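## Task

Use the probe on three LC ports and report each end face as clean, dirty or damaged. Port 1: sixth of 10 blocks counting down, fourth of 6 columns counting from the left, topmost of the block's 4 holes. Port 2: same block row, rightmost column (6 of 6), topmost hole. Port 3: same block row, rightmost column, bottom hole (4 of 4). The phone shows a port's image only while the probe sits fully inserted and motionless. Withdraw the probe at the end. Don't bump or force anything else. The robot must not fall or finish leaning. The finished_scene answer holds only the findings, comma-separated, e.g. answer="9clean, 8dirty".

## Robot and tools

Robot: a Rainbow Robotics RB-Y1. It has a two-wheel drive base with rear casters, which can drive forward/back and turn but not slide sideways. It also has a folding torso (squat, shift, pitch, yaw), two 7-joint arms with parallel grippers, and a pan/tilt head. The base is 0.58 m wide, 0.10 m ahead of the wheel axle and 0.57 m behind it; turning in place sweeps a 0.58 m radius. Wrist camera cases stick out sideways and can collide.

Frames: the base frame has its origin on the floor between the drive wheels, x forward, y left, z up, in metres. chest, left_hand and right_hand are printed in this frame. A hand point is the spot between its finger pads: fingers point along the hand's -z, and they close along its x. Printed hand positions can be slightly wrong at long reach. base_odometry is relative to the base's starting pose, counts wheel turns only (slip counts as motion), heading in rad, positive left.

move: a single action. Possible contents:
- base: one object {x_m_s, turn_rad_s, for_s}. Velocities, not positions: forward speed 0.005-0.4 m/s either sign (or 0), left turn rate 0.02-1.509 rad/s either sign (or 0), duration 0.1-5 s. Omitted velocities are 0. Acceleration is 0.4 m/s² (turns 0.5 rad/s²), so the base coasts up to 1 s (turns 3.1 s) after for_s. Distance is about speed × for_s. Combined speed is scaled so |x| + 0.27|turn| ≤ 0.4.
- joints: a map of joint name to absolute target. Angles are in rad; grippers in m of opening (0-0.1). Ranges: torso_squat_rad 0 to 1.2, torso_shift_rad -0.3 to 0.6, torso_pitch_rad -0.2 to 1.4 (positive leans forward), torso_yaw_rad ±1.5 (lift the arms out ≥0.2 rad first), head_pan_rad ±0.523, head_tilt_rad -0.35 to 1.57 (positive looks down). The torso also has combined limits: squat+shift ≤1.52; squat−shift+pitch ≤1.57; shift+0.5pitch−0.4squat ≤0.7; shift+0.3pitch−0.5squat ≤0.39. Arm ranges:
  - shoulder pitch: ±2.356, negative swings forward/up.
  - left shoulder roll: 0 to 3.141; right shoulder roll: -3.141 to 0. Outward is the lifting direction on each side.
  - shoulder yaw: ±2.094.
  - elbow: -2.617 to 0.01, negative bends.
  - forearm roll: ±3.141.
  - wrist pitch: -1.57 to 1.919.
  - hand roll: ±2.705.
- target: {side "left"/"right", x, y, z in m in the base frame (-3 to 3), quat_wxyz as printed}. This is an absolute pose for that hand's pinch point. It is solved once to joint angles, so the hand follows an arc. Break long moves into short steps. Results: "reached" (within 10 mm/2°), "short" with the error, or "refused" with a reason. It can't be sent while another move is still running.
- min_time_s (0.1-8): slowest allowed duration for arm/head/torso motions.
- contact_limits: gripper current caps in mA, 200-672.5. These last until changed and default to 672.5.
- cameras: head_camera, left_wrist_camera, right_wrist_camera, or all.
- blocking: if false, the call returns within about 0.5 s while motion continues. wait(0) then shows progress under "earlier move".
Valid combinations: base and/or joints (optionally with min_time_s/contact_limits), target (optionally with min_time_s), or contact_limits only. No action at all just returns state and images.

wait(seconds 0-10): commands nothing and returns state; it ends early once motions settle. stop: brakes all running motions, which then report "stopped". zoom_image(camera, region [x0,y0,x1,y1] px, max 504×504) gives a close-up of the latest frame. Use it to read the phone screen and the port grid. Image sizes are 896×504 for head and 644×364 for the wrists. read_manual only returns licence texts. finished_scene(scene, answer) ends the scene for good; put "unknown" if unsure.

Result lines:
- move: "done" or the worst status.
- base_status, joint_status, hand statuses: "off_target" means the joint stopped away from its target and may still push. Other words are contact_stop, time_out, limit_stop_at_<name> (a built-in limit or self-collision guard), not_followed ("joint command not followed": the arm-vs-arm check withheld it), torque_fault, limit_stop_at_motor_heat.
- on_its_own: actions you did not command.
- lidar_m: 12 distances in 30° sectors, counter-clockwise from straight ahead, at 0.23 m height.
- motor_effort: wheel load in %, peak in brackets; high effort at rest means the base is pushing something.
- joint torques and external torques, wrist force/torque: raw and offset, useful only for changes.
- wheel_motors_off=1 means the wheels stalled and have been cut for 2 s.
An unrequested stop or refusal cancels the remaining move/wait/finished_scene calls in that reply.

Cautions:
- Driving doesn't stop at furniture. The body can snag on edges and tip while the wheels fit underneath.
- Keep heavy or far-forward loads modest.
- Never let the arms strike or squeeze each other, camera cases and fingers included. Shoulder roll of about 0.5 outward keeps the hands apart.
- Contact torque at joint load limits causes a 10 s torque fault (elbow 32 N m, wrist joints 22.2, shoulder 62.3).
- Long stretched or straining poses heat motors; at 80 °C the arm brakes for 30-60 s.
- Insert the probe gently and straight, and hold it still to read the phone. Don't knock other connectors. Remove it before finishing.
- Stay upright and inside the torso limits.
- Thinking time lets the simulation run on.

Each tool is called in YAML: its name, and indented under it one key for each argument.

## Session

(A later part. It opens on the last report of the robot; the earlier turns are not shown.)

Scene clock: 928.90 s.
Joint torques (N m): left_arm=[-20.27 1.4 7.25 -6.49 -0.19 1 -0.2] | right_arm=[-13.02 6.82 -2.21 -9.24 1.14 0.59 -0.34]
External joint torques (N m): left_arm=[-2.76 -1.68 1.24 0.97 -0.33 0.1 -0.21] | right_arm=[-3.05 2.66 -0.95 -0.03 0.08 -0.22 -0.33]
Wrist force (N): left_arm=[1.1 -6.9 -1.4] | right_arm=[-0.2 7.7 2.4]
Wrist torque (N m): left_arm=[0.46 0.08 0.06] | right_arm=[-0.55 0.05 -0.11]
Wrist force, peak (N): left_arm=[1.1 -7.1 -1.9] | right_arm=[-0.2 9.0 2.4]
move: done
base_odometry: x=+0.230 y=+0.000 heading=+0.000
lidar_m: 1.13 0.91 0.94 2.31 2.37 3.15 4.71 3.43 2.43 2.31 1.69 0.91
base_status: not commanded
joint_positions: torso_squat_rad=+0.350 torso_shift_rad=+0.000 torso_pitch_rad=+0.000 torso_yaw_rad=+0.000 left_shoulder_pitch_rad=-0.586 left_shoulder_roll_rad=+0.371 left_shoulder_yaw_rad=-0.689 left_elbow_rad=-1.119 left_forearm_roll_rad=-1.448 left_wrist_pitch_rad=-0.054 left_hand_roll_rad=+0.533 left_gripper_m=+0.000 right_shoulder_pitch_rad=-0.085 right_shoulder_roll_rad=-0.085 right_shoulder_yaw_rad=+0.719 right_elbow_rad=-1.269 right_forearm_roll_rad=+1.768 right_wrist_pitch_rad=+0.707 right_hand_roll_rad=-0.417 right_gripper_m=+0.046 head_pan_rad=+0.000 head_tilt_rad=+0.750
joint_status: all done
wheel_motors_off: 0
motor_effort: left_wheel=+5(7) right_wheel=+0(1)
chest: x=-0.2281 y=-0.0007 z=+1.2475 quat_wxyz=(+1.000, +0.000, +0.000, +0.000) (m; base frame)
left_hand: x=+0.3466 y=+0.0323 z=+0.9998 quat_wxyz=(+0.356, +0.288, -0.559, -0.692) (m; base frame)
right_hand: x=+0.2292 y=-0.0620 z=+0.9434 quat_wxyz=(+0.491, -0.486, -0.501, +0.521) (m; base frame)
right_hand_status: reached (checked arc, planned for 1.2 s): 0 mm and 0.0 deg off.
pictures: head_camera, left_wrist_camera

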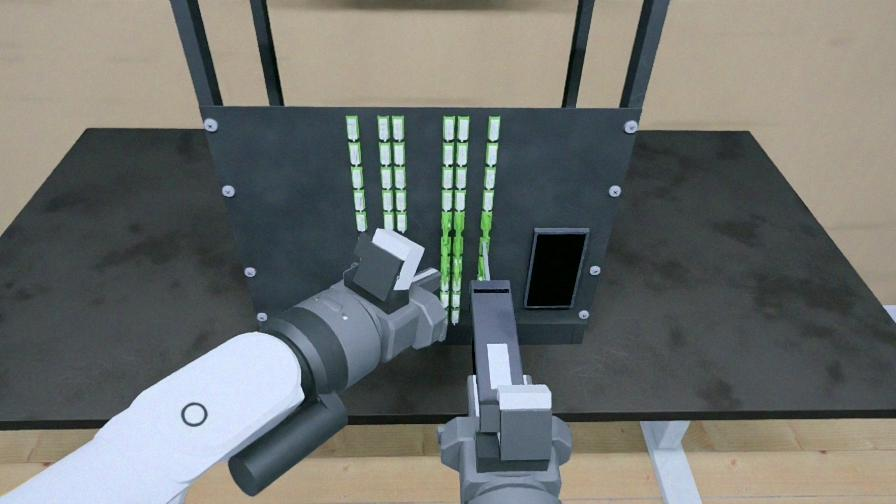

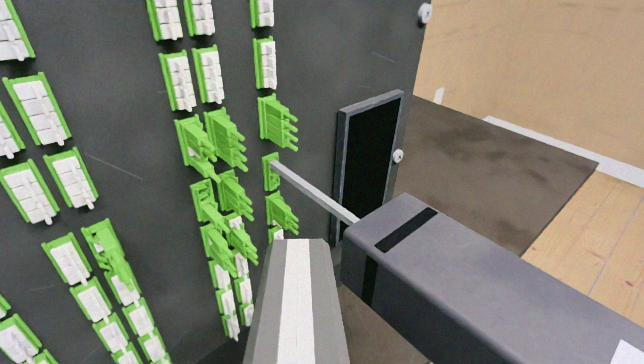

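move:
  target: {"side": "right", "x": 0.2308, "y": -0.0618, "z": 0.9439, "quat_wxyz": [0.49147, -0.48622, -0.50081, 0.5208]}
  min_time_s: 1
  cameras: ["head_camera", "left_wrist_camera"]

Scene clock: 934.03 s.
Joint torques (N m): left_arm=[-19.88 1.26 7.32 -6.34 -0.23 0.98 -0.21] | right_arm=[-14.45 6.67 -2.71 -9.24 1.06 0.3 -0.39]
External joint torques (N m): left_arm=[-2.37 -1.82 1.3 1.12 -0.37 0.08 -0.23] | right_arm=[-4.42 2.51 -1.44 -0.04 0 -0.52 -0.39]
Wrist force (N): left_arm=[1.2 -6.8 -1.5] | right_arm=[-0.2 8.0 7.3]
Wrist torque (N m): left_arm=[0.44 0.08 0.05] | right_arm=[-0.73 0.21 -0.14]
Wrist force, peak (N): left_arm=[1.2 -7.2 -1.7] | right_arm=[-0.6 8.4 7.5]
move: done
base_odometry: x=+0.230 y=+0.000 heading=+0.000
lidar_m: 1.13 0.91 0.94 2.31 2.37 3.15 4.71 3.44 2.43 2.31 1.69 0.90
base_status: not commanded
joint_positions: torso_squat_rad=+0.350 torso_shift_rad=+0.000 torso_pitch_rad=+0.000 torso_yaw_rad=+0.000 left_shoulder_pitch_rad=-0.586 left_shoulder_roll_rad=+0.371 left_shoulder_yaw_rad=-0.689 left_elbow_rad=-1.119 left_forearm_roll_rad=-1.448 left_wrist_pitch_rad=-0.054 left_hand_roll_rad=+0.533 left_gripper_m=+0.000 right_shoulder_pitch_rad=-0.089 right_shoulder_roll_rad=-0.084 right_shoulder_yaw_rad=+0.718 right_elbow_rad=-1.265 right_forearm_roll_rad=+1.767 right_wrist_pitch_rad=+0.706 right_hand_roll_rad=-0.418 right_gripper_m=+0.046 head_pan_rad=+0.000 head_tilt_rad=+0.750
joint_status: all done
wheel_motors_off: 0
motor_effort: left_wheel=+3(6) right_wheel=+0(1)
chest: x=-0.2281 y=-0.0007 z=+1.2475 quat_wxyz=(+1.000, +0.000, +0.000, +0.000) (m; base frame)
left_hand: x=+0.3466 y=+0.0323 z=+0.9998 quat_wxyz=(+0.356, +0.288, -0.559, -0.692) (m; base frame)
right_hand: x=+0.2304 y=-0.0620 z=+0.9435 quat_wxyz=(+0.492, -0.486, -0.500, +0.521) (m; base frame)
right_hand_status: reached (checked arc, planned for 1.0 s): 1 mm and 0.1 deg off.
pictures: head_camera, left_wrist_camera

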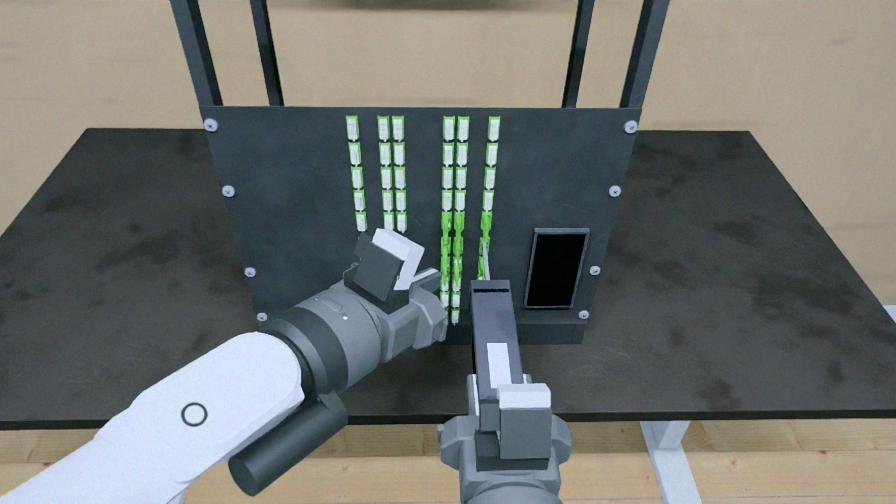

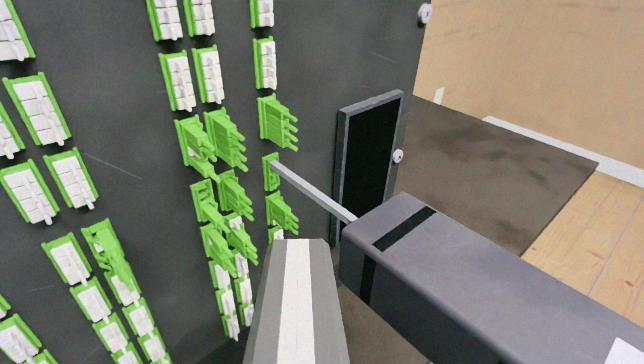

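move:
  target: {"side": "right", "x": 0.2320, "y": -0.0618, "z": 0.9440, "quat_wxyz": [0.49147, -0.48622, -0.50081, 0.5208]}
  min_time_s: 1
  cameras: ["head_camera", "left_wrist_camera"]

Scene clock: 940.80 s.
Joint torques (N m): left_arm=[-19.98 1.19 7.19 -6.37 -0.21 0.91 -0.25] | right_arm=[-16 6.66 -3.59 -9.05 0.83 -0.08 -0.41]
External joint torques (N m): left_arm=[-2.47 -1.89 1.17 1.09 -0.34 0.02 -0.26] | right_arm=[-5.9 2.5 -2.31 0.15 -0.23 -0.9 -0.4]
Wrist force (N): left_arm=[1.2 -6.9 -1.7] | right_arm=[-0.7 7.5 13.3]
Wrist torque (N m): left_arm=[0.45 0.09 0.05] | right_arm=[-0.92 0.25 -0.13]
Wrist force, peak (N): left_arm=[1.1 -7.1 -1.7] | right_arm=[-0.8 7.9 13.3]
move: done
base_odometry: x=+0.230 y=+0.000 heading=+0.000
lidar_m: 1.13 0.91 0.94 2.31 2.38 3.15 4.70 3.44 2.43 2.31 1.69 0.90
base_status: not commanded
joint_positions: torso_squat_rad=+0.350 torso_shift_rad=+0.000 torso_pitch_rad=+0.000 torso_yaw_rad=+0.000 left_shoulder_pitch_rad=-0.586 left_shoulder_roll_rad=+0.371 left_shoulder_yaw_rad=-0.689 left_elbow_rad=-1.119 left_forearm_roll_rad=-1.448 left_wrist_pitch_rad=-0.054 left_hand_roll_rad=+0.533 left_gripper_m=+0.000 right_shoulder_pitch_rad=-0.093 right_shoulder_roll_rad=-0.083 right_shoulder_yaw_rad=+0.717 right_elbow_rad=-1.261 right_forearm_roll_rad=+1.766 right_wrist_pitch_rad=+0.706 right_hand_roll_rad=-0.419 right_gripper_m=+0.046 head_pan_rad=+0.000 head_tilt_rad=+0.750
joint_status: all done
wheel_motors_off: 0
motor_effort: left_wheel=+4(7) right_wheel=+1(1)
chest: x=-0.2281 y=-0.0007 z=+1.2475 quat_wxyz=(+1.000, +0.000, +0.000, +0.000) (m; base frame)
left_hand: x=+0.3466 y=+0.0323 z=+0.9998 quat_wxyz=(+0.356, +0.288, -0.559, -0.692) (m; base frame)
right_hand: x=+0.2315 y=-0.0619 z=+0.9434 quat_wxyz=(+0.492, -0.486, -0.500, +0.521) (m; base frame)
right_hand_status: reached (checked arc, planned for 1.0 s): 1 mm and 0.1 deg off.
pictures: head_camera, left_wrist_camera

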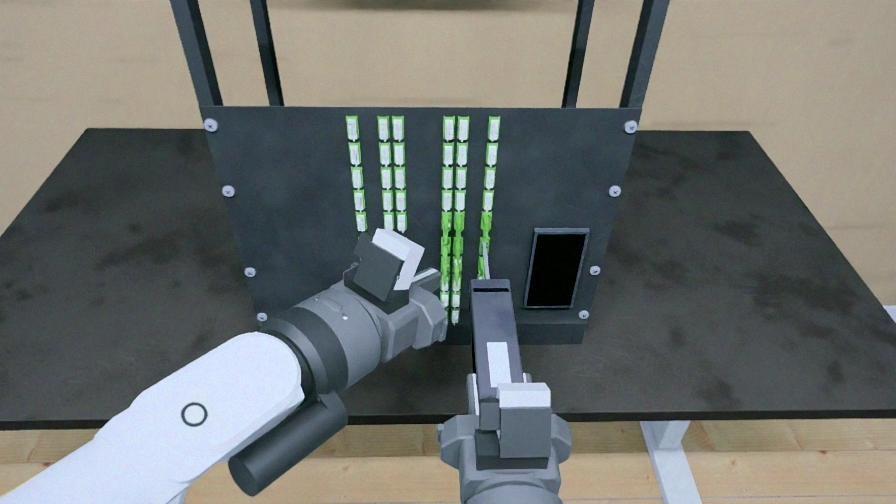

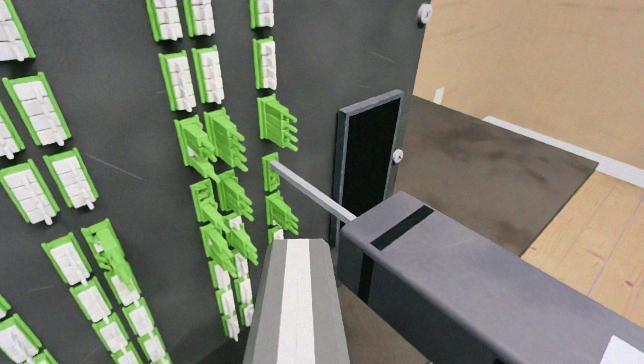

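wait:
  seconds: 0.5
  cameras: ["right_wrist_camera", "head_camera"]

zoom_image:
  camera: "right_wrist_camera"
  region: [312, 0, 342, 30]

zoom_image:
  camera: "right_wrist_camera"
  region: [150, 300, 500, 364]

zoom_image:
  camera: "head_camera"
  region: [510, 210, 610, 320]

Scene clock: 955.03 s.
Joint torques (N m): left_arm=[-19.78 1.74 7.17 -6.28 -0.16 1.14 -0.27] | right_arm=[-16.07 6.57 -3.16 -9.08 0.94 -0.02 -0.25]
External joint torques (N m): left_arm=[-2.28 -1.34 1.16 1.18 -0.29 0.25 -0.29] | right_arm=[-5.97 2.41 -1.88 0.11 -0.12 -0.84 -0.24]
Wrist force (N): left_arm=[1.0 -6.9 -1.7] | right_arm=[-1.0 7.8 13.2]
Wrist torque (N m): left_arm=[0.45 0.07 0.05] | right_arm=[-0.96 0.20 -0.15]
Wrist force, peak (N): left_arm=[1.1 -7.2 -1.8] | right_arm=[-1.0 8.0 13.3]
base_odometry: x=+0.230 y=+0.000 heading=+0.000
lidar_m: 1.13 0.91 0.94 2.31 2.37 3.16 4.71 3.44 2.43 2.31 1.69 0.91
base_status: not commanded
joint_positions: torso_squat_rad=+0.350 torso_shift_rad=+0.000 torso_pitch_rad=+0.000 torso_yaw_rad=+0.000 left_shoulder_pitch_rad=-0.586 left_shoulder_roll_rad=+0.371 left_shoulder_yaw_rad=-0.689 left_elbow_rad=-1.119 left_forearm_roll_rad=-1.448 left_wrist_pitch_rad=-0.054 left_hand_roll_rad=+0.533 left_gripper_m=+0.000 right_shoulder_pitch_rad=-0.093 right_shoulder_roll_rad=-0.083 right_shoulder_yaw_rad=+0.717 right_elbow_rad=-1.261 right_forearm_roll_rad=+1.766 right_wrist_pitch_rad=+0.706 right_hand_roll_rad=-0.419 right_gripper_m=+0.046 head_pan_rad=+0.000 head_tilt_rad=+0.750
joint_status: all done
wheel_motors_off: 0
motor_effort: left_wheel=+5(7) right_wheel=+0(1)
chest: x=-0.2281 y=-0.0007 z=+1.2475 quat_wxyz=(+1.000, +0.000, +0.000, +0.000) (m; base frame)
left_hand: x=+0.3466 y=+0.0323 z=+0.9998 quat_wxyz=(+0.356, +0.288, -0.559, -0.692) (m; base frame)
right_hand: x=+0.2315 y=-0.0619 z=+0.9434 quat_wxyz=(+0.492, -0.486, -0.500, +0.521) (m; base frame)
right_hand_status: reached (checked arc, planned for 1.0 s): 1 mm and 0.1 deg off.
wait: 0.50 s; at rest from the start
pictures: head_camera, right_wrist_camera

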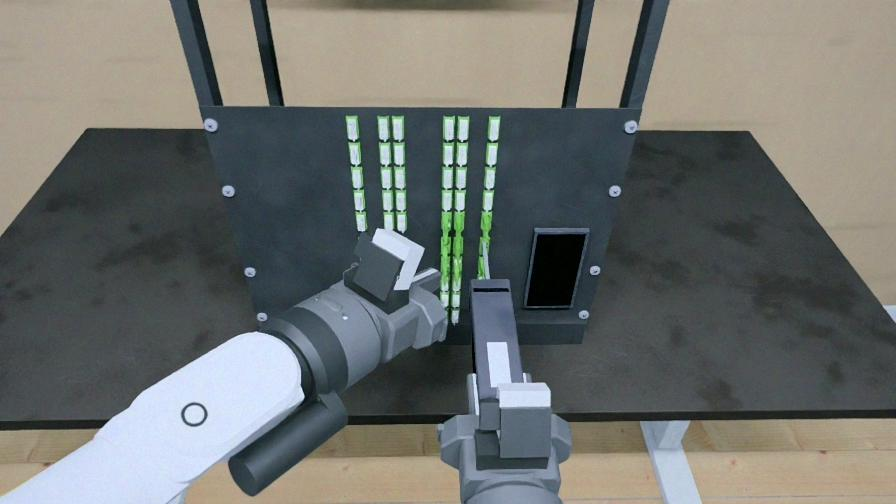

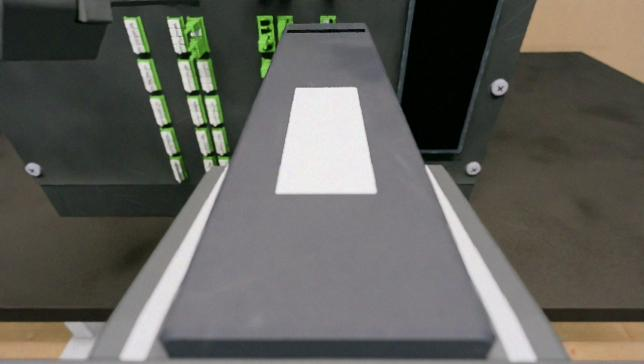

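Scaled by 16.800 from the camera's 644x364 image, which has a finer 828x468 frame.

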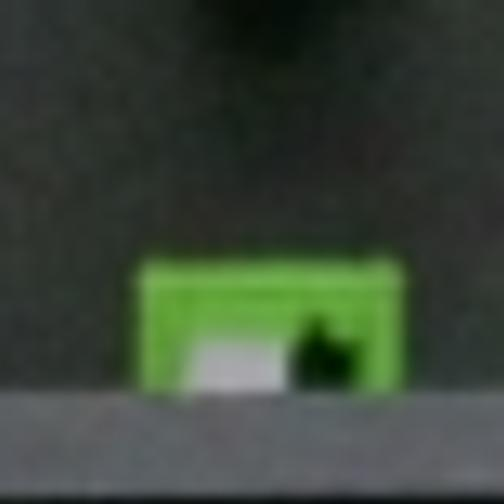

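Scaled by 1.440 from the camera's 644x364 image, which has a finer 828x468 frame.

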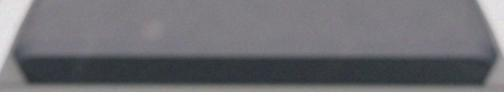

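Scaled by 4.582.

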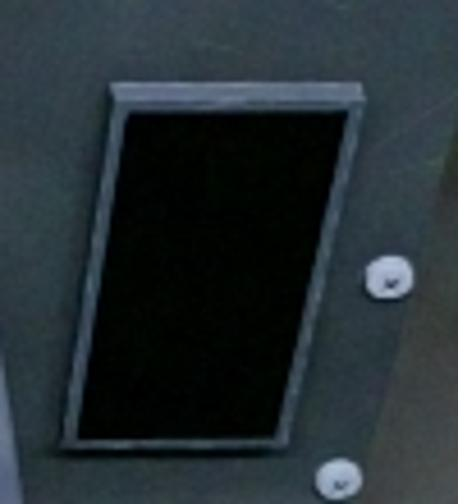

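move:
  target: {"side": "right", "x": 0.2325, "y": -0.0616, "z": 0.9447, "quat_wxyz": [0.49147, -0.48622, -0.50081, 0.5208]}
  min_time_s: 1
  cameras: ["head_camera", "left_wrist_camera"]

zoom_image:
  camera: "left_wrist_camera"
  region: [250, 140, 370, 240]

Scene clock: 967.93 s.
Joint torques (N m): left_arm=[-20.08 1.08 7.09 -6.49 -0.13 0.98 -0.23] | right_arm=[-17.41 6.68 -4.64 -11.7 0.93 -0.18 0.33]
External joint torques (N m): left_arm=[-2.58 -2 1.07 0.97 -0.27 0.09 -0.24] | right_arm=[-7.29 2.52 -3.37 -2.5 -0.12 -1 0.33]
Wrist force (N): left_arm=[1.0 -6.8 -1.7] | right_arm=[-1.3 7.4 21.0]
Wrist torque (N m): left_arm=[0.44 0.06 0.06] | right_arm=[-1.02 0.31 -0.17]
Wrist force, peak (N): left_arm=[1.0 -7.2 -1.7] | right_arm=[-1.3 7.2 21.2]
move: done
base_odometry: x=+0.230 y=+0.000 heading=+0.000
lidar_m: 1.13 0.91 0.94 2.31 2.37 3.15 4.71 3.43 2.43 2.31 1.70 0.90
base_status: not commanded
joint_positions: torso_squat_rad=+0.350 torso_shift_rad=+0.000 torso_pitch_rad=+0.000 torso_yaw_rad=+0.000 left_shoulder_pitch_rad=-0.586 left_shoulder_roll_rad=+0.371 left_shoulder_yaw_rad=-0.689 left_elbow_rad=-1.119 left_forearm_roll_rad=-1.448 left_wrist_pitch_rad=-0.054 left_hand_roll_rad=+0.533 left_gripper_m=+0.000 right_shoulder_pitch_rad=-0.093 right_shoulder_roll_rad=-0.082 right_shoulder_yaw_rad=+0.715 right_elbow_rad=-1.262 right_forearm_roll_rad=+1.764 right_wrist_pitch_rad=+0.704 right_hand_roll_rad=-0.416 right_gripper_m=+0.046 head_pan_rad=+0.000 head_tilt_rad=+0.750
joint_status: all done
wheel_motors_off: 0
motor_effort: left_wheel=+4(6) right_wheel=+0(1)
chest: x=-0.2282 y=-0.0007 z=+1.2475 quat_wxyz=(+1.000, +0.000, +0.000, +0.000) (m; base frame)
left_hand: x=+0.3466 y=+0.0323 z=+0.9998 quat_wxyz=(+0.356, +0.288, -0.559, -0.692) (m; base frame)
right_hand: x=+0.2317 y=-0.0618 z=+0.9437 quat_wxyz=(+0.492, -0.486, -0.500, +0.521) (m; base frame)
right_hand_status: reached (checked arc, planned for 1.0 s): 1 mm and 0.1 deg off.
pictures: head_camera, left_wrist_camera

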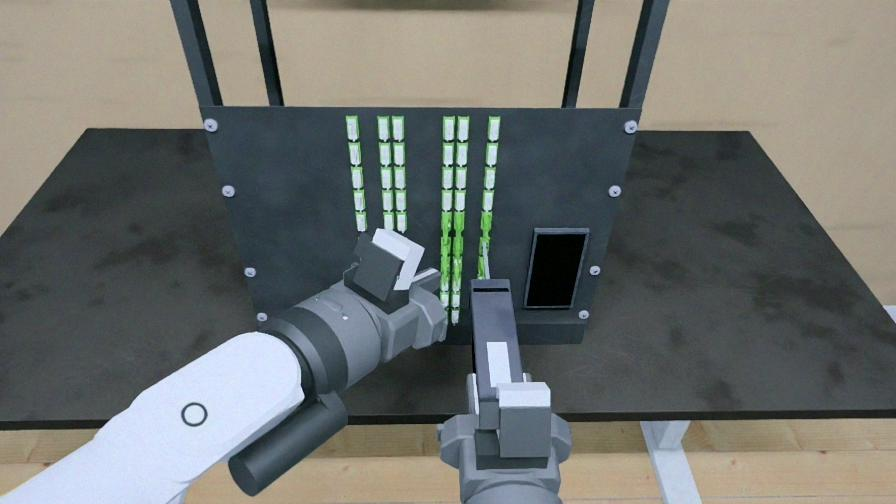

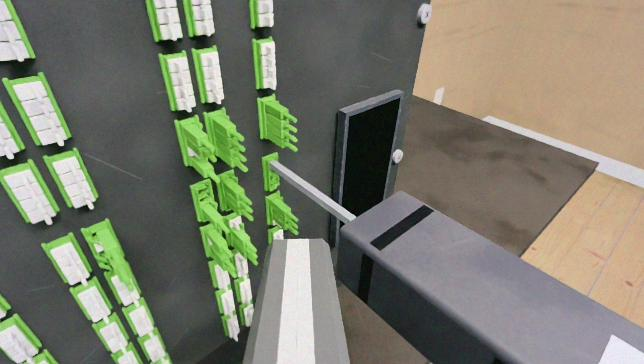

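Scaled by 4.200 from the camera's 644x364 image, which has a finer 828x468 frame.

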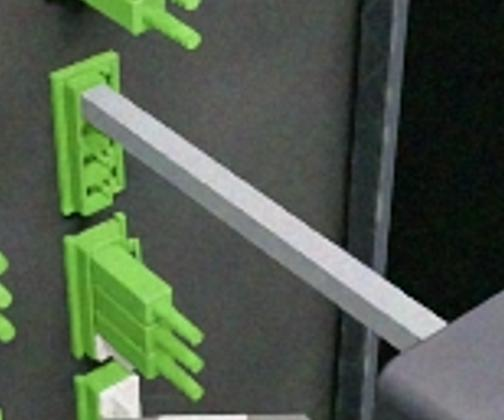

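wait:
  seconds: 2
  cameras: ["head_camera", "right_wrist_camera"]

zoom_image:
  camera: "right_wrist_camera"
  region: [312, 0, 342, 30]

Scene clock: 980.57 s.
Joint torques (N m): left_arm=[-20.01 1.29 7.15 -6.48 -0.17 0.99 -0.23] | right_arm=[-17.14 6.65 -4.68 -11.68 0.94 -0.24 0.37]
External joint torques (N m): left_arm=[-2.5 -1.79 1.14 0.97 -0.31 0.1 -0.24] | right_arm=[-7.03 2.48 -3.41 -2.48 -0.11 -1.06 0.38]
Wrist force (N): left_arm=[1.0 -7.0 -1.5] | right_arm=[-1.1 7.0 21.1]
Wrist torque (N m): left_arm=[0.48 0.05 0.07] | right_arm=[-1.03 0.33 -0.17]
Wrist force, peak (N): left_arm=[1.0 -7.2 -1.9] | right_arm=[-1.3 7.1 21.3]
base_odometry: x=+0.230 y=+0.000 heading=+0.000
lidar_m: 1.13 0.91 0.93 2.31 2.37 3.15 4.71 3.44 2.43 2.31 1.68 0.90
base_status: not commanded
joint_positions: torso_squat_rad=+0.350 torso_shift_rad=+0.000 torso_pitch_rad=+0.000 torso_yaw_rad=+0.000 left_shoulder_pitch_rad=-0.586 left_shoulder_roll_rad=+0.371 left_shoulder_yaw_rad=-0.689 left_elbow_rad=-1.119 left_forearm_roll_rad=-1.448 left_wrist_pitch_rad=-0.054 left_hand_roll_rad=+0.533 left_gripper_m=+0.000 right_shoulder_pitch_rad=-0.093 right_shoulder_roll_rad=-0.082 right_shoulder_yaw_rad=+0.715 right_elbow_rad=-1.262 right_forearm_roll_rad=+1.764 right_wrist_pitch_rad=+0.704 right_hand_roll_rad=-0.416 right_gripper_m=+0.046 head_pan_rad=+0.000 head_tilt_rad=+0.750
joint_status: all done
wheel_motors_off: 0
motor_effort: left_wheel=+4(6) right_wheel=+0(1)
chest: x=-0.2282 y=-0.0007 z=+1.2475 quat_wxyz=(+1.000, +0.000, +0.000, +0.000) (m; base frame)
left_hand: x=+0.3466 y=+0.0323 z=+0.9998 quat_wxyz=(+0.356, +0.288, -0.559, -0.692) (m; base frame)
right_hand: x=+0.2317 y=-0.0618 z=+0.9437 quat_wxyz=(+0.492, -0.486, -0.500, +0.521) (m; base frame)
right_hand_status: reached (checked arc, planned for 1.0 s): 1 mm and 0.1 deg off.
wait: 2.00 s; at rest from the start
pictures: head_camera, right_wrist_camera

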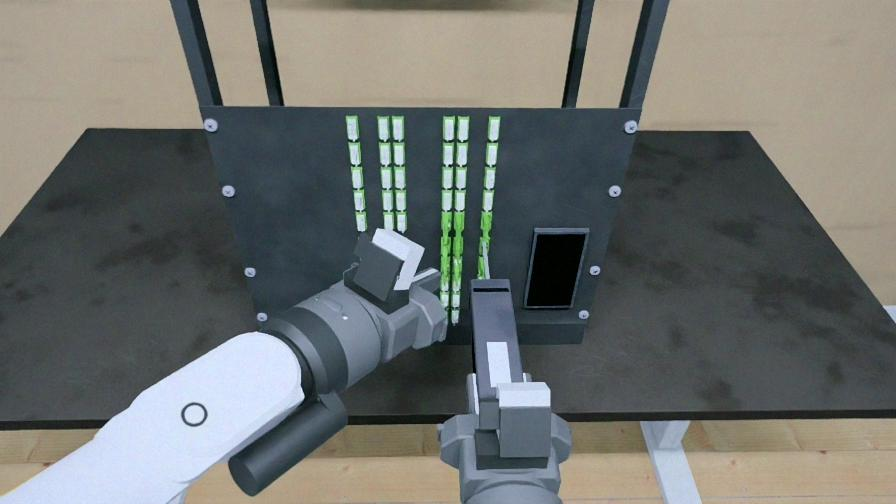

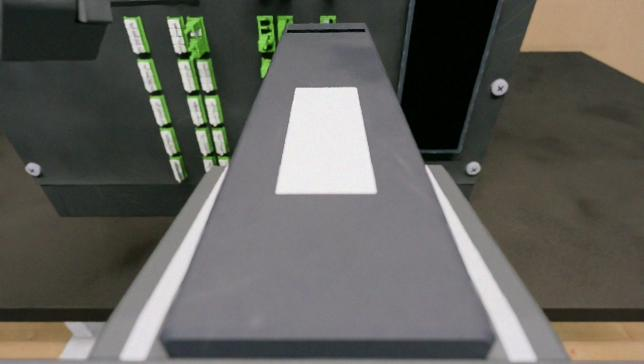

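Scaled by 16.800 from the camera's 644x364 image, which has a finer 828x468 frame.

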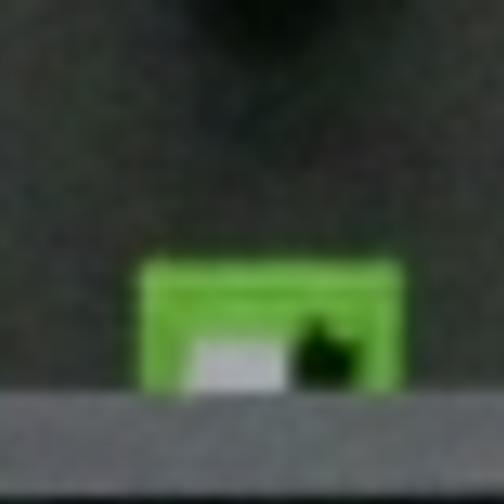

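zoom_image:
  camera: "right_wrist_camera"
  region: [440, 70, 530, 190]

zoom_image:
  camera: "right_wrist_camera"
  region: [0, 140, 80, 220]

zoom_image:
  camera: "right_wrist_camera"
  region: [260, 20, 400, 200]

Scaled by 4.200 from the camera's 644x364 image, which has a finer 828x468 frame.

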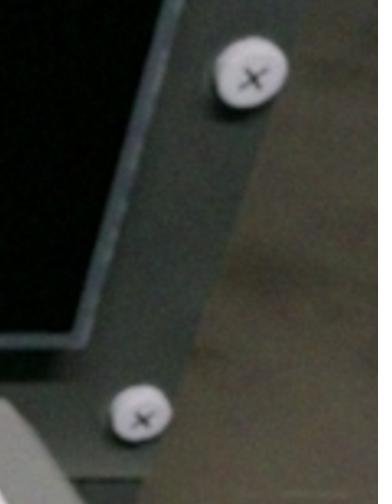

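Scaled by 6.300 from the camera's 644x364 image, which has a finer 828x468 frame.

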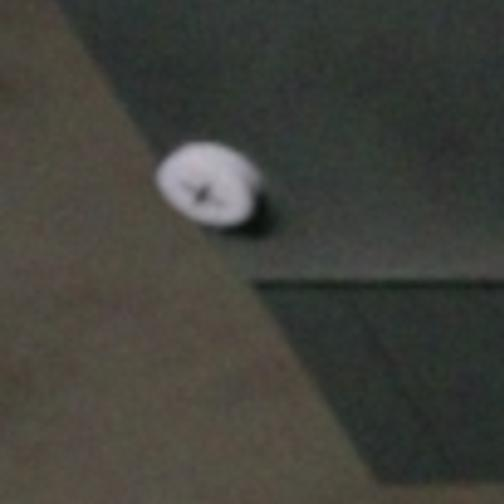

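Scaled by 2.800 from the camera's 644x364 image, which has a finer 828x468 frame.

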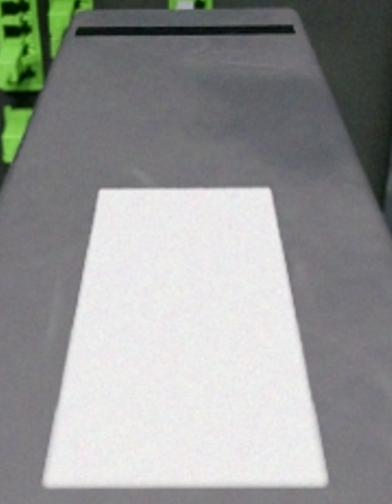

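move:
  target: {"side": "right", "x": 0.2285, "y": -0.0621, "z": 0.9442, "quat_wxyz": [0.49147, -0.48622, -0.50081, 0.5208]}
  min_time_s: 1
  cameras: []

move:
  target: {"side": "right", "x": 0.2295, "y": -0.0623, "z": 0.9446, "quat_wxyz": [0.49147, -0.48622, -0.50081, 0.5208]}
  min_time_s: 1
  cameras: ["head_camera", "right_wrist_camera"]

Scene clock: 1034.17 s.
Joint torques (N m): left_arm=[-19.85 1.52 7.12 -6.48 -0.19 0.95 -0.24] | right_arm=[-1.87 3.58 5.05 -12.21 2.75 3.13 0.34]
External joint torques (N m): left_arm=[-2.36 -1.55 1.11 0.98 -0.33 0.05 -0.25] | right_arm=[8.07 -0.58 6.3 -2.99 1.69 2.32 0.35]
Wrist force (N): left_arm=[1.2 -7.1 -1.6] | right_arm=[2.3 15.1 -38.1]
Wrist torque (N m): left_arm=[0.49 0.09 0.05] | right_arm=[0.62 -0.53 -0.12]
Wrist force, peak (N): left_arm=[1.1 -7.2 -1.6] | right_arm=[2.4 15.2 -39.1]
move: done
base_odometry: x=+0.230 y=+0.000 heading=+0.000
lidar_m: 1.12 0.91 0.94 2.31 2.37 3.16 4.71 3.44 2.43 2.31 1.69 0.90
base_status: not commanded
joint_positions: torso_squat_rad=+0.350 torso_shift_rad=+0.001 torso_pitch_rad=+0.001 torso_yaw_rad=+0.000 left_shoulder_pitch_rad=-0.586 left_shoulder_roll_rad=+0.371 left_shoulder_yaw_rad=-0.689 left_elbow_rad=-1.119 left_forearm_roll_rad=-1.448 left_wrist_pitch_rad=-0.054 left_hand_roll_rad=+0.533 left_gripper_m=+0.000 right_shoulder_pitch_rad=-0.084 right_shoulder_roll_rad=-0.086 right_shoulder_yaw_rad=+0.718 right_elbow_rad=-1.274 right_forearm_roll_rad=+1.766 right_wrist_pitch_rad=+0.706 right_hand_roll_rad=-0.414 right_gripper_m=+0.046 head_pan_rad=+0.000 head_tilt_rad=+0.750
joint_status: all done
wheel_motors_off: 0
motor_effort: left_wheel=-2(5) right_wheel=-6(6)
chest: x=-0.2274 y=-0.0007 z=+1.2475 quat_wxyz=(+1.000, +0.000, +0.000, +0.000) (m; base frame)
left_hand: x=+0.3471 y=+0.0324 z=+0.9994 quat_wxyz=(+0.356, +0.288, -0.558, -0.692) (m; base frame)
right_hand: x=+0.2299 y=-0.0621 z=+0.9445 quat_wxyz=(+0.492, -0.486, -0.501, +0.521) (m; base frame)
right_hand_status: reached (checked arc, planned for 1.0 s): 1 mm and 0.0 deg off.
pictures: none
No camera images: "cameras" was empty.

Scene clock: 1035.50 s.
Joint torques (N m): left_arm=[-20.07 1.29 7.02 -6.61 -0.25 1.04 -0.28] | right_arm=[-6.81 4.69 1.34 -10.72 2.33 2.75 -0.07]
External joint torques (N m): left_arm=[-2.58 -1.79 1.01 0.85 -0.38 0.15 -0.29] | right_arm=[3.16 0.54 2.59 -1.5 1.27 1.94 -0.07]
Wrist force (N): left_arm=[1.0 -7.2 -1.7] | right_arm=[2.1 15.4 -28.4]
Wrist torque (N m): left_arm=[0.48 0.05 0.05] | right_arm=[0.58 -0.42 -0.13]
Wrist force, peak (N): left_arm=[1.0 -7.2 -1.7] | right_arm=[2.5 15.5 -38.6]
move: done
base_odometry: x=+0.230 y=+0.000 heading=+0.000
lidar_m: 1.13 0.91 0.93 2.31 2.38 3.15 4.70 3.44 2.43 2.31 1.69 0.90
base_status: not commanded
joint_positions: torso_squat_rad=+0.350 torso_shift_rad=+0.001 torso_pitch_rad=+0.001 torso_yaw_rad=+0.000 left_shoulder_pitch_rad=-0.586 left_shoulder_roll_rad=+0.371 left_shoulder_yaw_rad=-0.689 left_elbow_rad=-1.119 left_forearm_roll_rad=-1.448 left_wrist_pitch_rad=-0.054 left_hand_roll_rad=+0.533 left_gripper_m=+0.000 right_shoulder_pitch_rad=-0.085 right_shoulder_roll_rad=-0.086 right_shoulder_yaw_rad=+0.717 right_elbow_rad=-1.274 right_forearm_roll_rad=+1.766 right_wrist_pitch_rad=+0.706 right_hand_roll_rad=-0.414 right_gripper_m=+0.046 head_pan_rad=+0.000 head_tilt_rad=+0.750
joint_status: all done
wheel_motors_off: 0
motor_effort: left_wheel=-3(5) right_wheel=-6(7)
chest: x=-0.2274 y=-0.0007 z=+1.2475 quat_wxyz=(+1.000, +0.000, +0.000, +0.000) (m; base frame)
left_hand: x=+0.3471 y=+0.0324 z=+0.9994 quat_wxyz=(+0.356, +0.288, -0.558, -0.692) (m; base frame)
right_hand: x=+0.2303 y=-0.0622 z=+0.9447 quat_wxyz=(+0.491, -0.486, -0.501, +0.520) (m; base frame)
right_hand_status: reached (checked arc, planned for 1.0 s): 1 mm and 0.1 deg off.
pictures: head_camera, right_wrist_camera

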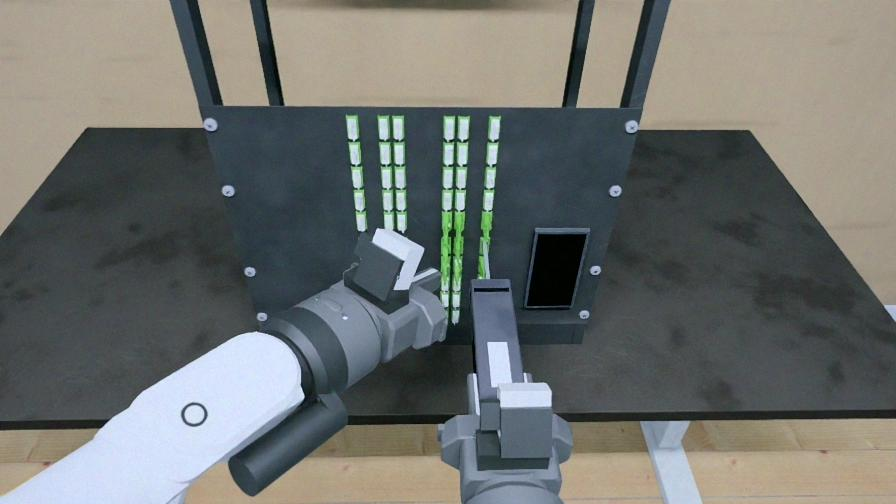

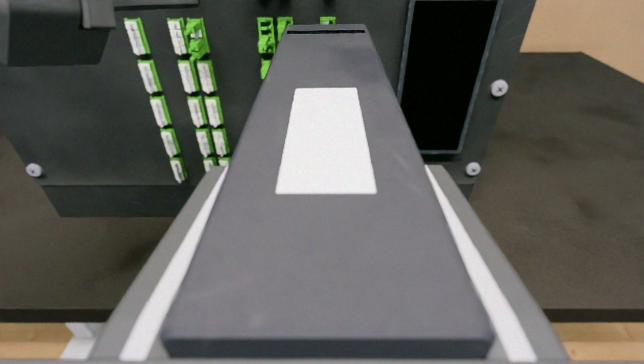

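move:
  cameras: ["head_camera", "right_wrist_camera", "left_wrist_camera"]

zoom_image:
  camera: "head_camera"
  region: [510, 210, 610, 320]

zoom_image:
  camera: "left_wrist_camera"
  region: [258, 150, 288, 194]

Scene clock: 1086.83 s.
Joint torques (N m): left_arm=[-19.98 1.02 7.27 -6.3 -0.08 0.99 -0.22] | right_arm=[-6.98 4.67 1.39 -10.79 2.4 2.6 0.01]
External joint torques (N m): left_arm=[-2.49 -2.05 1.26 1.16 -0.22 0.09 -0.23] | right_arm=[2.98 0.52 2.64 -1.58 1.34 1.79 0.02]
Wrist force (N): left_arm=[1.1 -6.8 -1.5] | right_arm=[2.4 14.2 -28.3]
Wrist torque (N m): left_arm=[0.45 0.07 0.06] | right_arm=[0.61 -0.43 -0.12]
Wrist force, peak (N): left_arm=[1.1 -7.2 -1.7] | right_arm=[2.2 15.2 -28.7]
base_odometry: x=+0.230 y=+0.000 heading=+0.000
lidar_m: 1.13 0.91 0.93 2.31 2.37 3.15 4.71 3.44 2.43 2.32 1.69 0.90
base_status: not commanded
joint_positions: torso_squat_rad=+0.350 torso_shift_rad=+0.001 torso_pitch_rad=+0.001 torso_yaw_rad=+0.000 left_shoulder_pitch_rad=-0.586 left_shoulder_roll_rad=+0.371 left_shoulder_yaw_rad=-0.689 left_elbow_rad=-1.119 left_forearm_roll_rad=-1.448 left_wrist_pitch_rad=-0.054 left_hand_roll_rad=+0.533 left_gripper_m=+0.000 right_shoulder_pitch_rad=-0.085 right_shoulder_roll_rad=-0.086 right_shoulder_yaw_rad=+0.717 right_elbow_rad=-1.274 right_forearm_roll_rad=+1.766 right_wrist_pitch_rad=+0.706 right_hand_roll_rad=-0.414 right_gripper_m=+0.046 head_pan_rad=+0.000 head_tilt_rad=+0.750
joint_status: all done
wheel_motors_off: 0
motor_effort: left_wheel=-2(5) right_wheel=-6(7)
chest: x=-0.2274 y=-0.0007 z=+1.2475 quat_wxyz=(+1.000, +0.000, +0.000, +0.000) (m; base frame)
left_hand: x=+0.3471 y=+0.0324 z=+0.9994 quat_wxyz=(+0.356, +0.288, -0.558, -0.692) (m; base frame)
right_hand: x=+0.2303 y=-0.0622 z=+0.9447 quat_wxyz=(+0.491, -0.486, -0.501, +0.520) (m; base frame)
right_hand_status: reached (checked arc, planned for 1.0 s): 1 mm and 0.1 deg off.
pictures: head_camera, left_wrist_camera, right_wrist_camera

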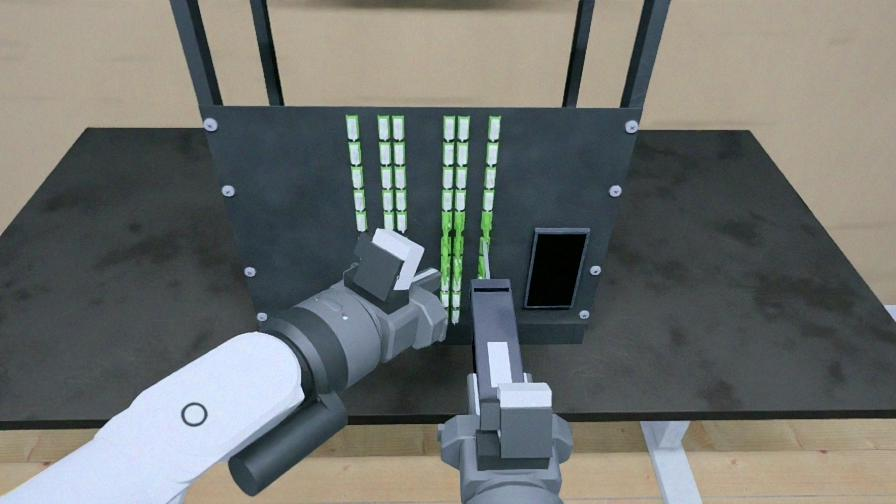

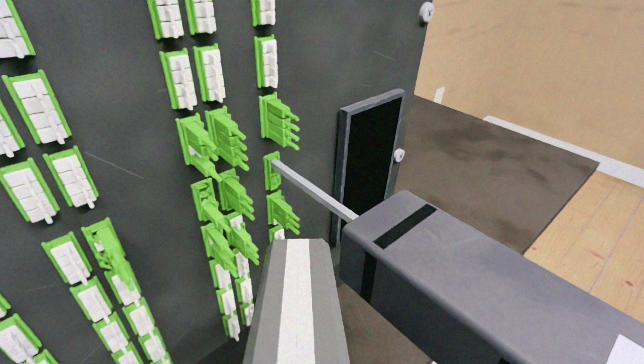

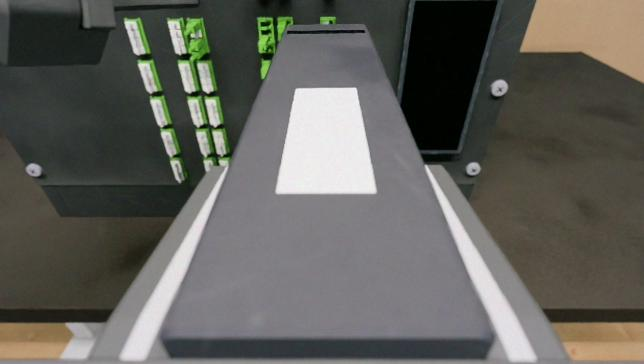

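Scaled by 4.582.

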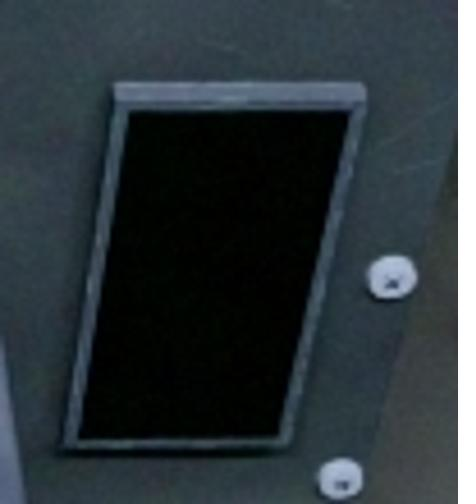

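Scaled by 11.455 from the camera's 644x364 image, which has a finer 828x468 frame.

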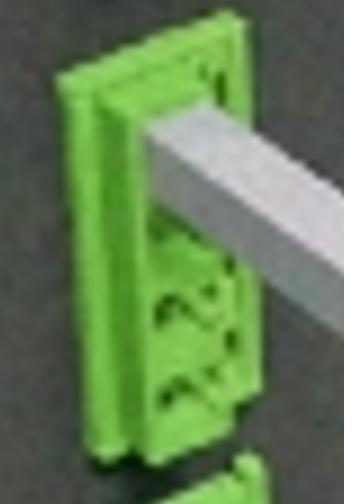

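move:
  target: {"side":"right","x":0.2308,"y":-0.0623,"z":0.9446,"quat_wxyz":[0.49147,-0.48622,-0.50081,0.5208]}
  min_time_s: 1.0
  cameras: ["left_wrist_camera"]

wait:
  seconds: 1
  cameras: []

Scene clock: 1116.50 s.
Joint torques (N m): left_arm=[-20.12 1.66 7.21 -6.4 -0.12 1.02 -0.28] | right_arm=[-8.85 4.88 0.6 -10.91 2.35 2.39 0.1]
External joint torques (N m): left_arm=[-2.63 -1.42 1.2 1.06 -0.26 0.12 -0.3] | right_arm=[1.13 0.73 1.86 -1.7 1.3 1.58 0.11]
Wrist force (N): left_arm=[1.0 -7.1 -1.6] | right_arm=[2.1 14.7 -22.6]
Wrist torque (N m): left_arm=[0.47 0.05 0.06] | right_arm=[0.49 -0.34 -0.12]
Wrist force, peak (N): left_arm=[1.1 -7.2 -1.7] | right_arm=[2.0 15.6 -28.7]
move: done
base_odometry: x=+0.230 y=+0.000 heading=+0.000
lidar_m: 1.13 0.92 0.93 2.31 2.38 3.15 4.71 3.44 2.42 2.32 1.69 0.90
base_status: not commanded
joint_positions: torso_squat_rad=+0.350 torso_shift_rad=+0.000 torso_pitch_rad=+0.001 torso_yaw_rad=+0.000 left_shoulder_pitch_rad=-0.586 left_shoulder_roll_rad=+0.371 left_shoulder_yaw_rad=-0.689 left_elbow_rad=-1.119 left_forearm_roll_rad=-1.448 left_wrist_pitch_rad=-0.054 left_hand_roll_rad=+0.533 left_gripper_m=+0.000 right_shoulder_pitch_rad=-0.086 right_shoulder_roll_rad=-0.086 right_shoulder_yaw_rad=+0.717 right_elbow_rad=-1.274 right_forearm_roll_rad=+1.766 right_wrist_pitch_rad=+0.705 right_hand_roll_rad=-0.414 right_gripper_m=+0.046 head_pan_rad=+0.000 head_tilt_rad=+0.750
joint_status: all done
wheel_motors_off: 0
motor_effort: left_wheel=-1(5) right_wheel=-6(6)
chest: x=-0.2275 y=-0.0007 z=+1.2475 quat_wxyz=(+1.000, +0.000, +0.000, +0.000) (m; base frame)
left_hand: x=+0.3471 y=+0.0324 z=+0.9994 quat_wxyz=(+0.356, +0.288, -0.558, -0.692) (m; base frame)
right_hand: x=+0.2304 y=-0.0622 z=+0.9448 quat_wxyz=(+0.491, -0.486, -0.501, +0.521) (m; base frame)
right_hand_status: reached (checked arc, planned for 1.0 s): 0 mm and 0.0 deg off.
pictures: left_wrist_camera

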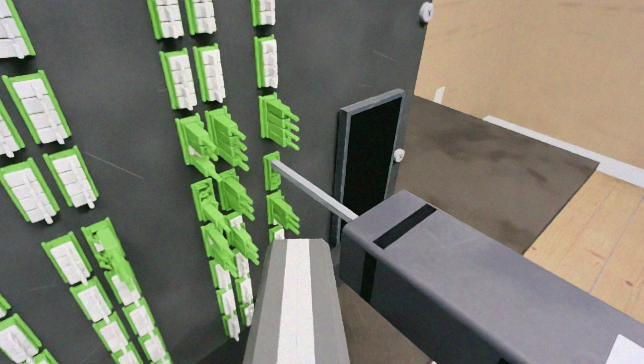

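Scene clock: 1117.50 s.
Joint torques (N m): left_arm=[-19.89 0.98 7.19 -6.44 -0.13 0.95 -0.21] | right_arm=[-8.59 4.72 0.29 -10.93 2.31 2.55 0.01]
External joint torques (N m): left_arm=[-2.39 -2.1 1.18 1.02 -0.27 0.05 -0.22] | right_arm=[1.38 0.57 1.55 -1.71 1.26 1.74 0.02]
Wrist force (N): left_arm=[1.0 -7.0 -1.7] | right_arm=[2.2 14.3 -22.2]
Wrist torque (N m): left_arm=[0.47 0.06 0.06] | right_arm=[0.51 -0.33 -0.12]
Wrist force, peak (N): left_arm=[1.3 -7.1 -1.7] | right_arm=[2.0 15.0 -22.7]
base_odometry: x=+0.230 y=+0.000 heading=+0.000
lidar_m: 1.13 0.91 0.94 2.31 2.37 3.15 4.70 3.44 2.43 2.31 1.69 0.91
base_status: not commanded
joint_positions: torso_squat_rad=+0.350 torso_shift_rad=+0.000 torso_pitch_rad=+0.001 torso_yaw_rad=+0.000 left_shoulder_pitch_rad=-0.586 left_shoulder_roll_rad=+0.371 left_shoulder_yaw_rad=-0.689 left_elbow_rad=-1.119 left_forearm_roll_rad=-1.448 left_wrist_pitch_rad=-0.054 left_hand_roll_rad=+0.533 left_gripper_m=+0.000 right_shoulder_pitch_rad=-0.086 right_shoulder_roll_rad=-0.086 right_shoulder_yaw_rad=+0.717 right_elbow_rad=-1.274 right_forearm_roll_rad=+1.766 right_wrist_pitch_rad=+0.705 right_hand_roll_rad=-0.414 right_gripper_m=+0.046 head_pan_rad=+0.000 head_tilt_rad=+0.750
joint_status: all done
wheel_motors_off: 0
motor_effort: left_wheel=-5(5) right_wheel=-6(6)
chest: x=-0.2275 y=-0.0007 z=+1.2475 quat_wxyz=(+1.000, +0.000, +0.000, +0.000) (m; base frame)
left_hand: x=+0.3471 y=+0.0324 z=+0.9994 quat_wxyz=(+0.356, +0.288, -0.558, -0.692) (m; base frame)
right_hand: x=+0.2304 y=-0.0622 z=+0.9448 quat_wxyz=(+0.491, -0.486, -0.501, +0.521) (m; base frame)
right_hand_status: reached (checked arc, planned for 1.0 s): 0 mm and 0.0 deg off.
wait: 1.00 s; at rest by 0.27 s
pictures: none
No camera images: "cameras" was empty.

move:
  target: {"side":"right","x":0.2318,"y":-0.0623,"z":0.9446,"quat_wxyz":[0.49147,-0.48622,-0.50081,0.5208]}
  min_time_s: 1.0
  cameras: []

wait:
  seconds: 1
  cameras: ["head_camera"]

zoom_image:
  camera: "head_camera"
  region: [510, 210, 610, 320]

Scene clock: 1129.87 s.
Joint torques (N m): left_arm=[-19.97 1.21 7.48 -6.48 -0.04 1.06 -0.16] | right_arm=[-14 6.41 -2.99 -10.01 1.34 1.33 -0.3]
External joint torques (N m): left_arm=[-2.47 -1.87 1.47 0.98 -0.18 0.16 -0.17] | right_arm=[-3.95 2.28 -1.71 -0.8 0.29 0.52 -0.3]
Wrist force (N): left_arm=[1.2 -6.9 -1.7] | right_arm=[1.3 10.3 2.5]
Wrist torque (N m): left_arm=[0.46 0.08 0.05] | right_arm=[-0.44 -0.12 -0.14]
Wrist force, peak (N): left_arm=[1.2 -7.2 -1.5] | right_arm=[2.2 15.1 -22.8]
move: done
base_odometry: x=+0.230 y=+0.000 heading=+0.000
lidar_m: 1.13 0.91 0.94 2.31 2.38 3.15 4.71 3.44 2.43 2.31 1.69 0.90
base_status: not commanded
joint_positions: torso_squat_rad=+0.350 torso_shift_rad=+0.000 torso_pitch_rad=+0.000 torso_yaw_rad=+0.000 left_shoulder_pitch_rad=-0.586 left_shoulder_roll_rad=+0.371 left_shoulder_yaw_rad=-0.689 left_elbow_rad=-1.119 left_forearm_roll_rad=-1.448 left_wrist_pitch_rad=-0.054 left_hand_roll_rad=+0.533 left_gripper_m=+0.000 right_shoulder_pitch_rad=-0.089 right_shoulder_roll_rad=-0.085 right_shoulder_yaw_rad=+0.716 right_elbow_rad=-1.269 right_forearm_roll_rad=+1.765 right_wrist_pitch_rad=+0.704 right_hand_roll_rad=-0.414 right_gripper_m=+0.046 head_pan_rad=+0.000 head_tilt_rad=+0.750
joint_status: all done
wheel_motors_off: 0
motor_effort: left_wheel=-2(7) right_wheel=-4(6)
chest: x=-0.2278 y=-0.0007 z=+1.2475 quat_wxyz=(+1.000, +0.000, +0.000, +0.000) (m; base frame)
left_hand: x=+0.3468 y=+0.0324 z=+0.9996 quat_wxyz=(+0.356, +0.288, -0.558, -0.692) (m; base frame)
right_hand: x=+0.2312 y=-0.0624 z=+0.9443 quat_wxyz=(+0.491, -0.486, -0.501, +0.521) (m; base frame)
right_hand_status: reached (checked arc, planned for 1.0 s): 1 mm and 0.1 deg off.
pictures: none
No camera images: "cameras" was empty.

Scene clock: 1130.87 s.
Joint torques (N m): left_arm=[-19.93 1.24 6.95 -6.36 -0.11 1.01 -0.35] | right_arm=[-13.91 6.31 -3.1 -10.14 1.35 1.38 -0.31]
External joint torques (N m): left_arm=[-2.43 -1.84 0.93 1.1 -0.24 0.11 -0.36] | right_arm=[-3.86 2.18 -1.82 -0.93 0.3 0.56 -0.3]
Wrist force (N): left_arm=[1.3 -7.2 -1.7] | right_arm=[1.0 10.9 2.4]
Wrist torque (N m): left_arm=[0.48 0.10 0.05] | right_arm=[-0.42 -0.14 -0.13]
Wrist force, peak (N): left_arm=[1.3 -7.2 -1.7] | right_arm=[1.0 11.1 2.4]
base_odometry: x=+0.230 y=+0.000 heading=+0.000
lidar_m: 1.12 0.91 0.93 2.31 2.37 3.16 4.70 3.43 2.43 2.31 1.69 0.91
base_status: not commanded
joint_positions: torso_squat_rad=+0.350 torso_shift_rad=+0.000 torso_pitch_rad=+0.000 torso_yaw_rad=+0.000 left_shoulder_pitch_rad=-0.586 left_shoulder_roll_rad=+0.371 left_shoulder_yaw_rad=-0.689 left_elbow_rad=-1.119 left_forearm_roll_rad=-1.448 left_wrist_pitch_rad=-0.054 left_hand_roll_rad=+0.533 left_gripper_m=+0.000 right_shoulder_pitch_rad=-0.089 right_shoulder_roll_rad=-0.085 right_shoulder_yaw_rad=+0.716 right_elbow_rad=-1.269 right_forearm_roll_rad=+1.765 right_wrist_pitch_rad=+0.704 right_hand_roll_rad=-0.414 right_gripper_m=+0.046 head_pan_rad=+0.000 head_tilt_rad=+0.750
joint_status: all done
wheel_motors_off: 0
motor_effort: left_wheel=-2(7) right_wheel=-4(6)
chest: x=-0.2278 y=-0.0007 z=+1.2475 quat_wxyz=(+1.000, +0.000, +0.000, +0.000) (m; base frame)
left_hand: x=+0.3468 y=+0.0324 z=+0.9996 quat_wxyz=(+0.356, +0.288, -0.558, -0.692) (m; base frame)
right_hand: x=+0.2312 y=-0.0624 z=+0.9443 quat_wxyz=(+0.491, -0.486, -0.501, +0.521) (m; base frame)
right_hand_status: reached (checked arc, planned for 1.0 s): 1 mm and 0.1 deg off.
wait: 1.00 s; at rest by 0.27 s
pictures: head_camera

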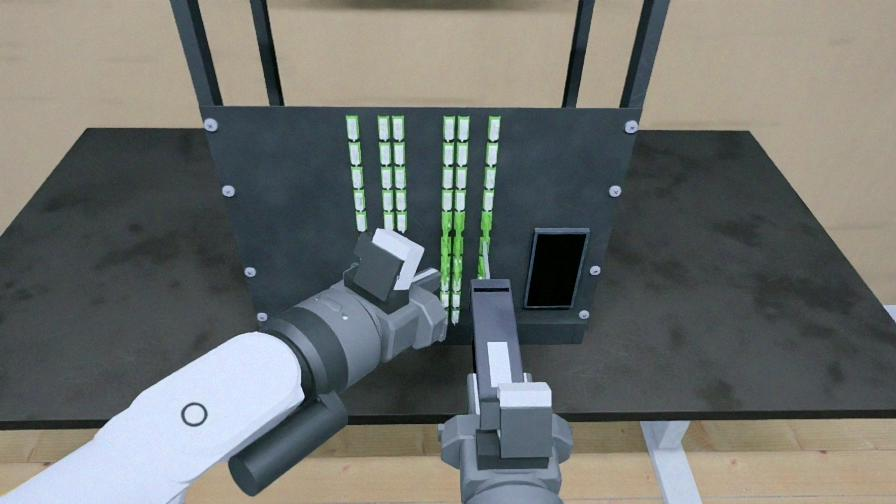

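Scaled by 4.582.

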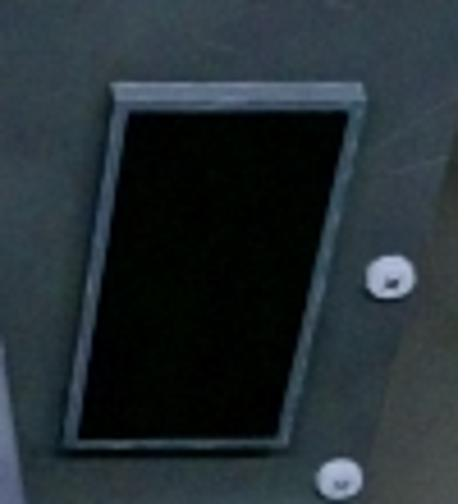

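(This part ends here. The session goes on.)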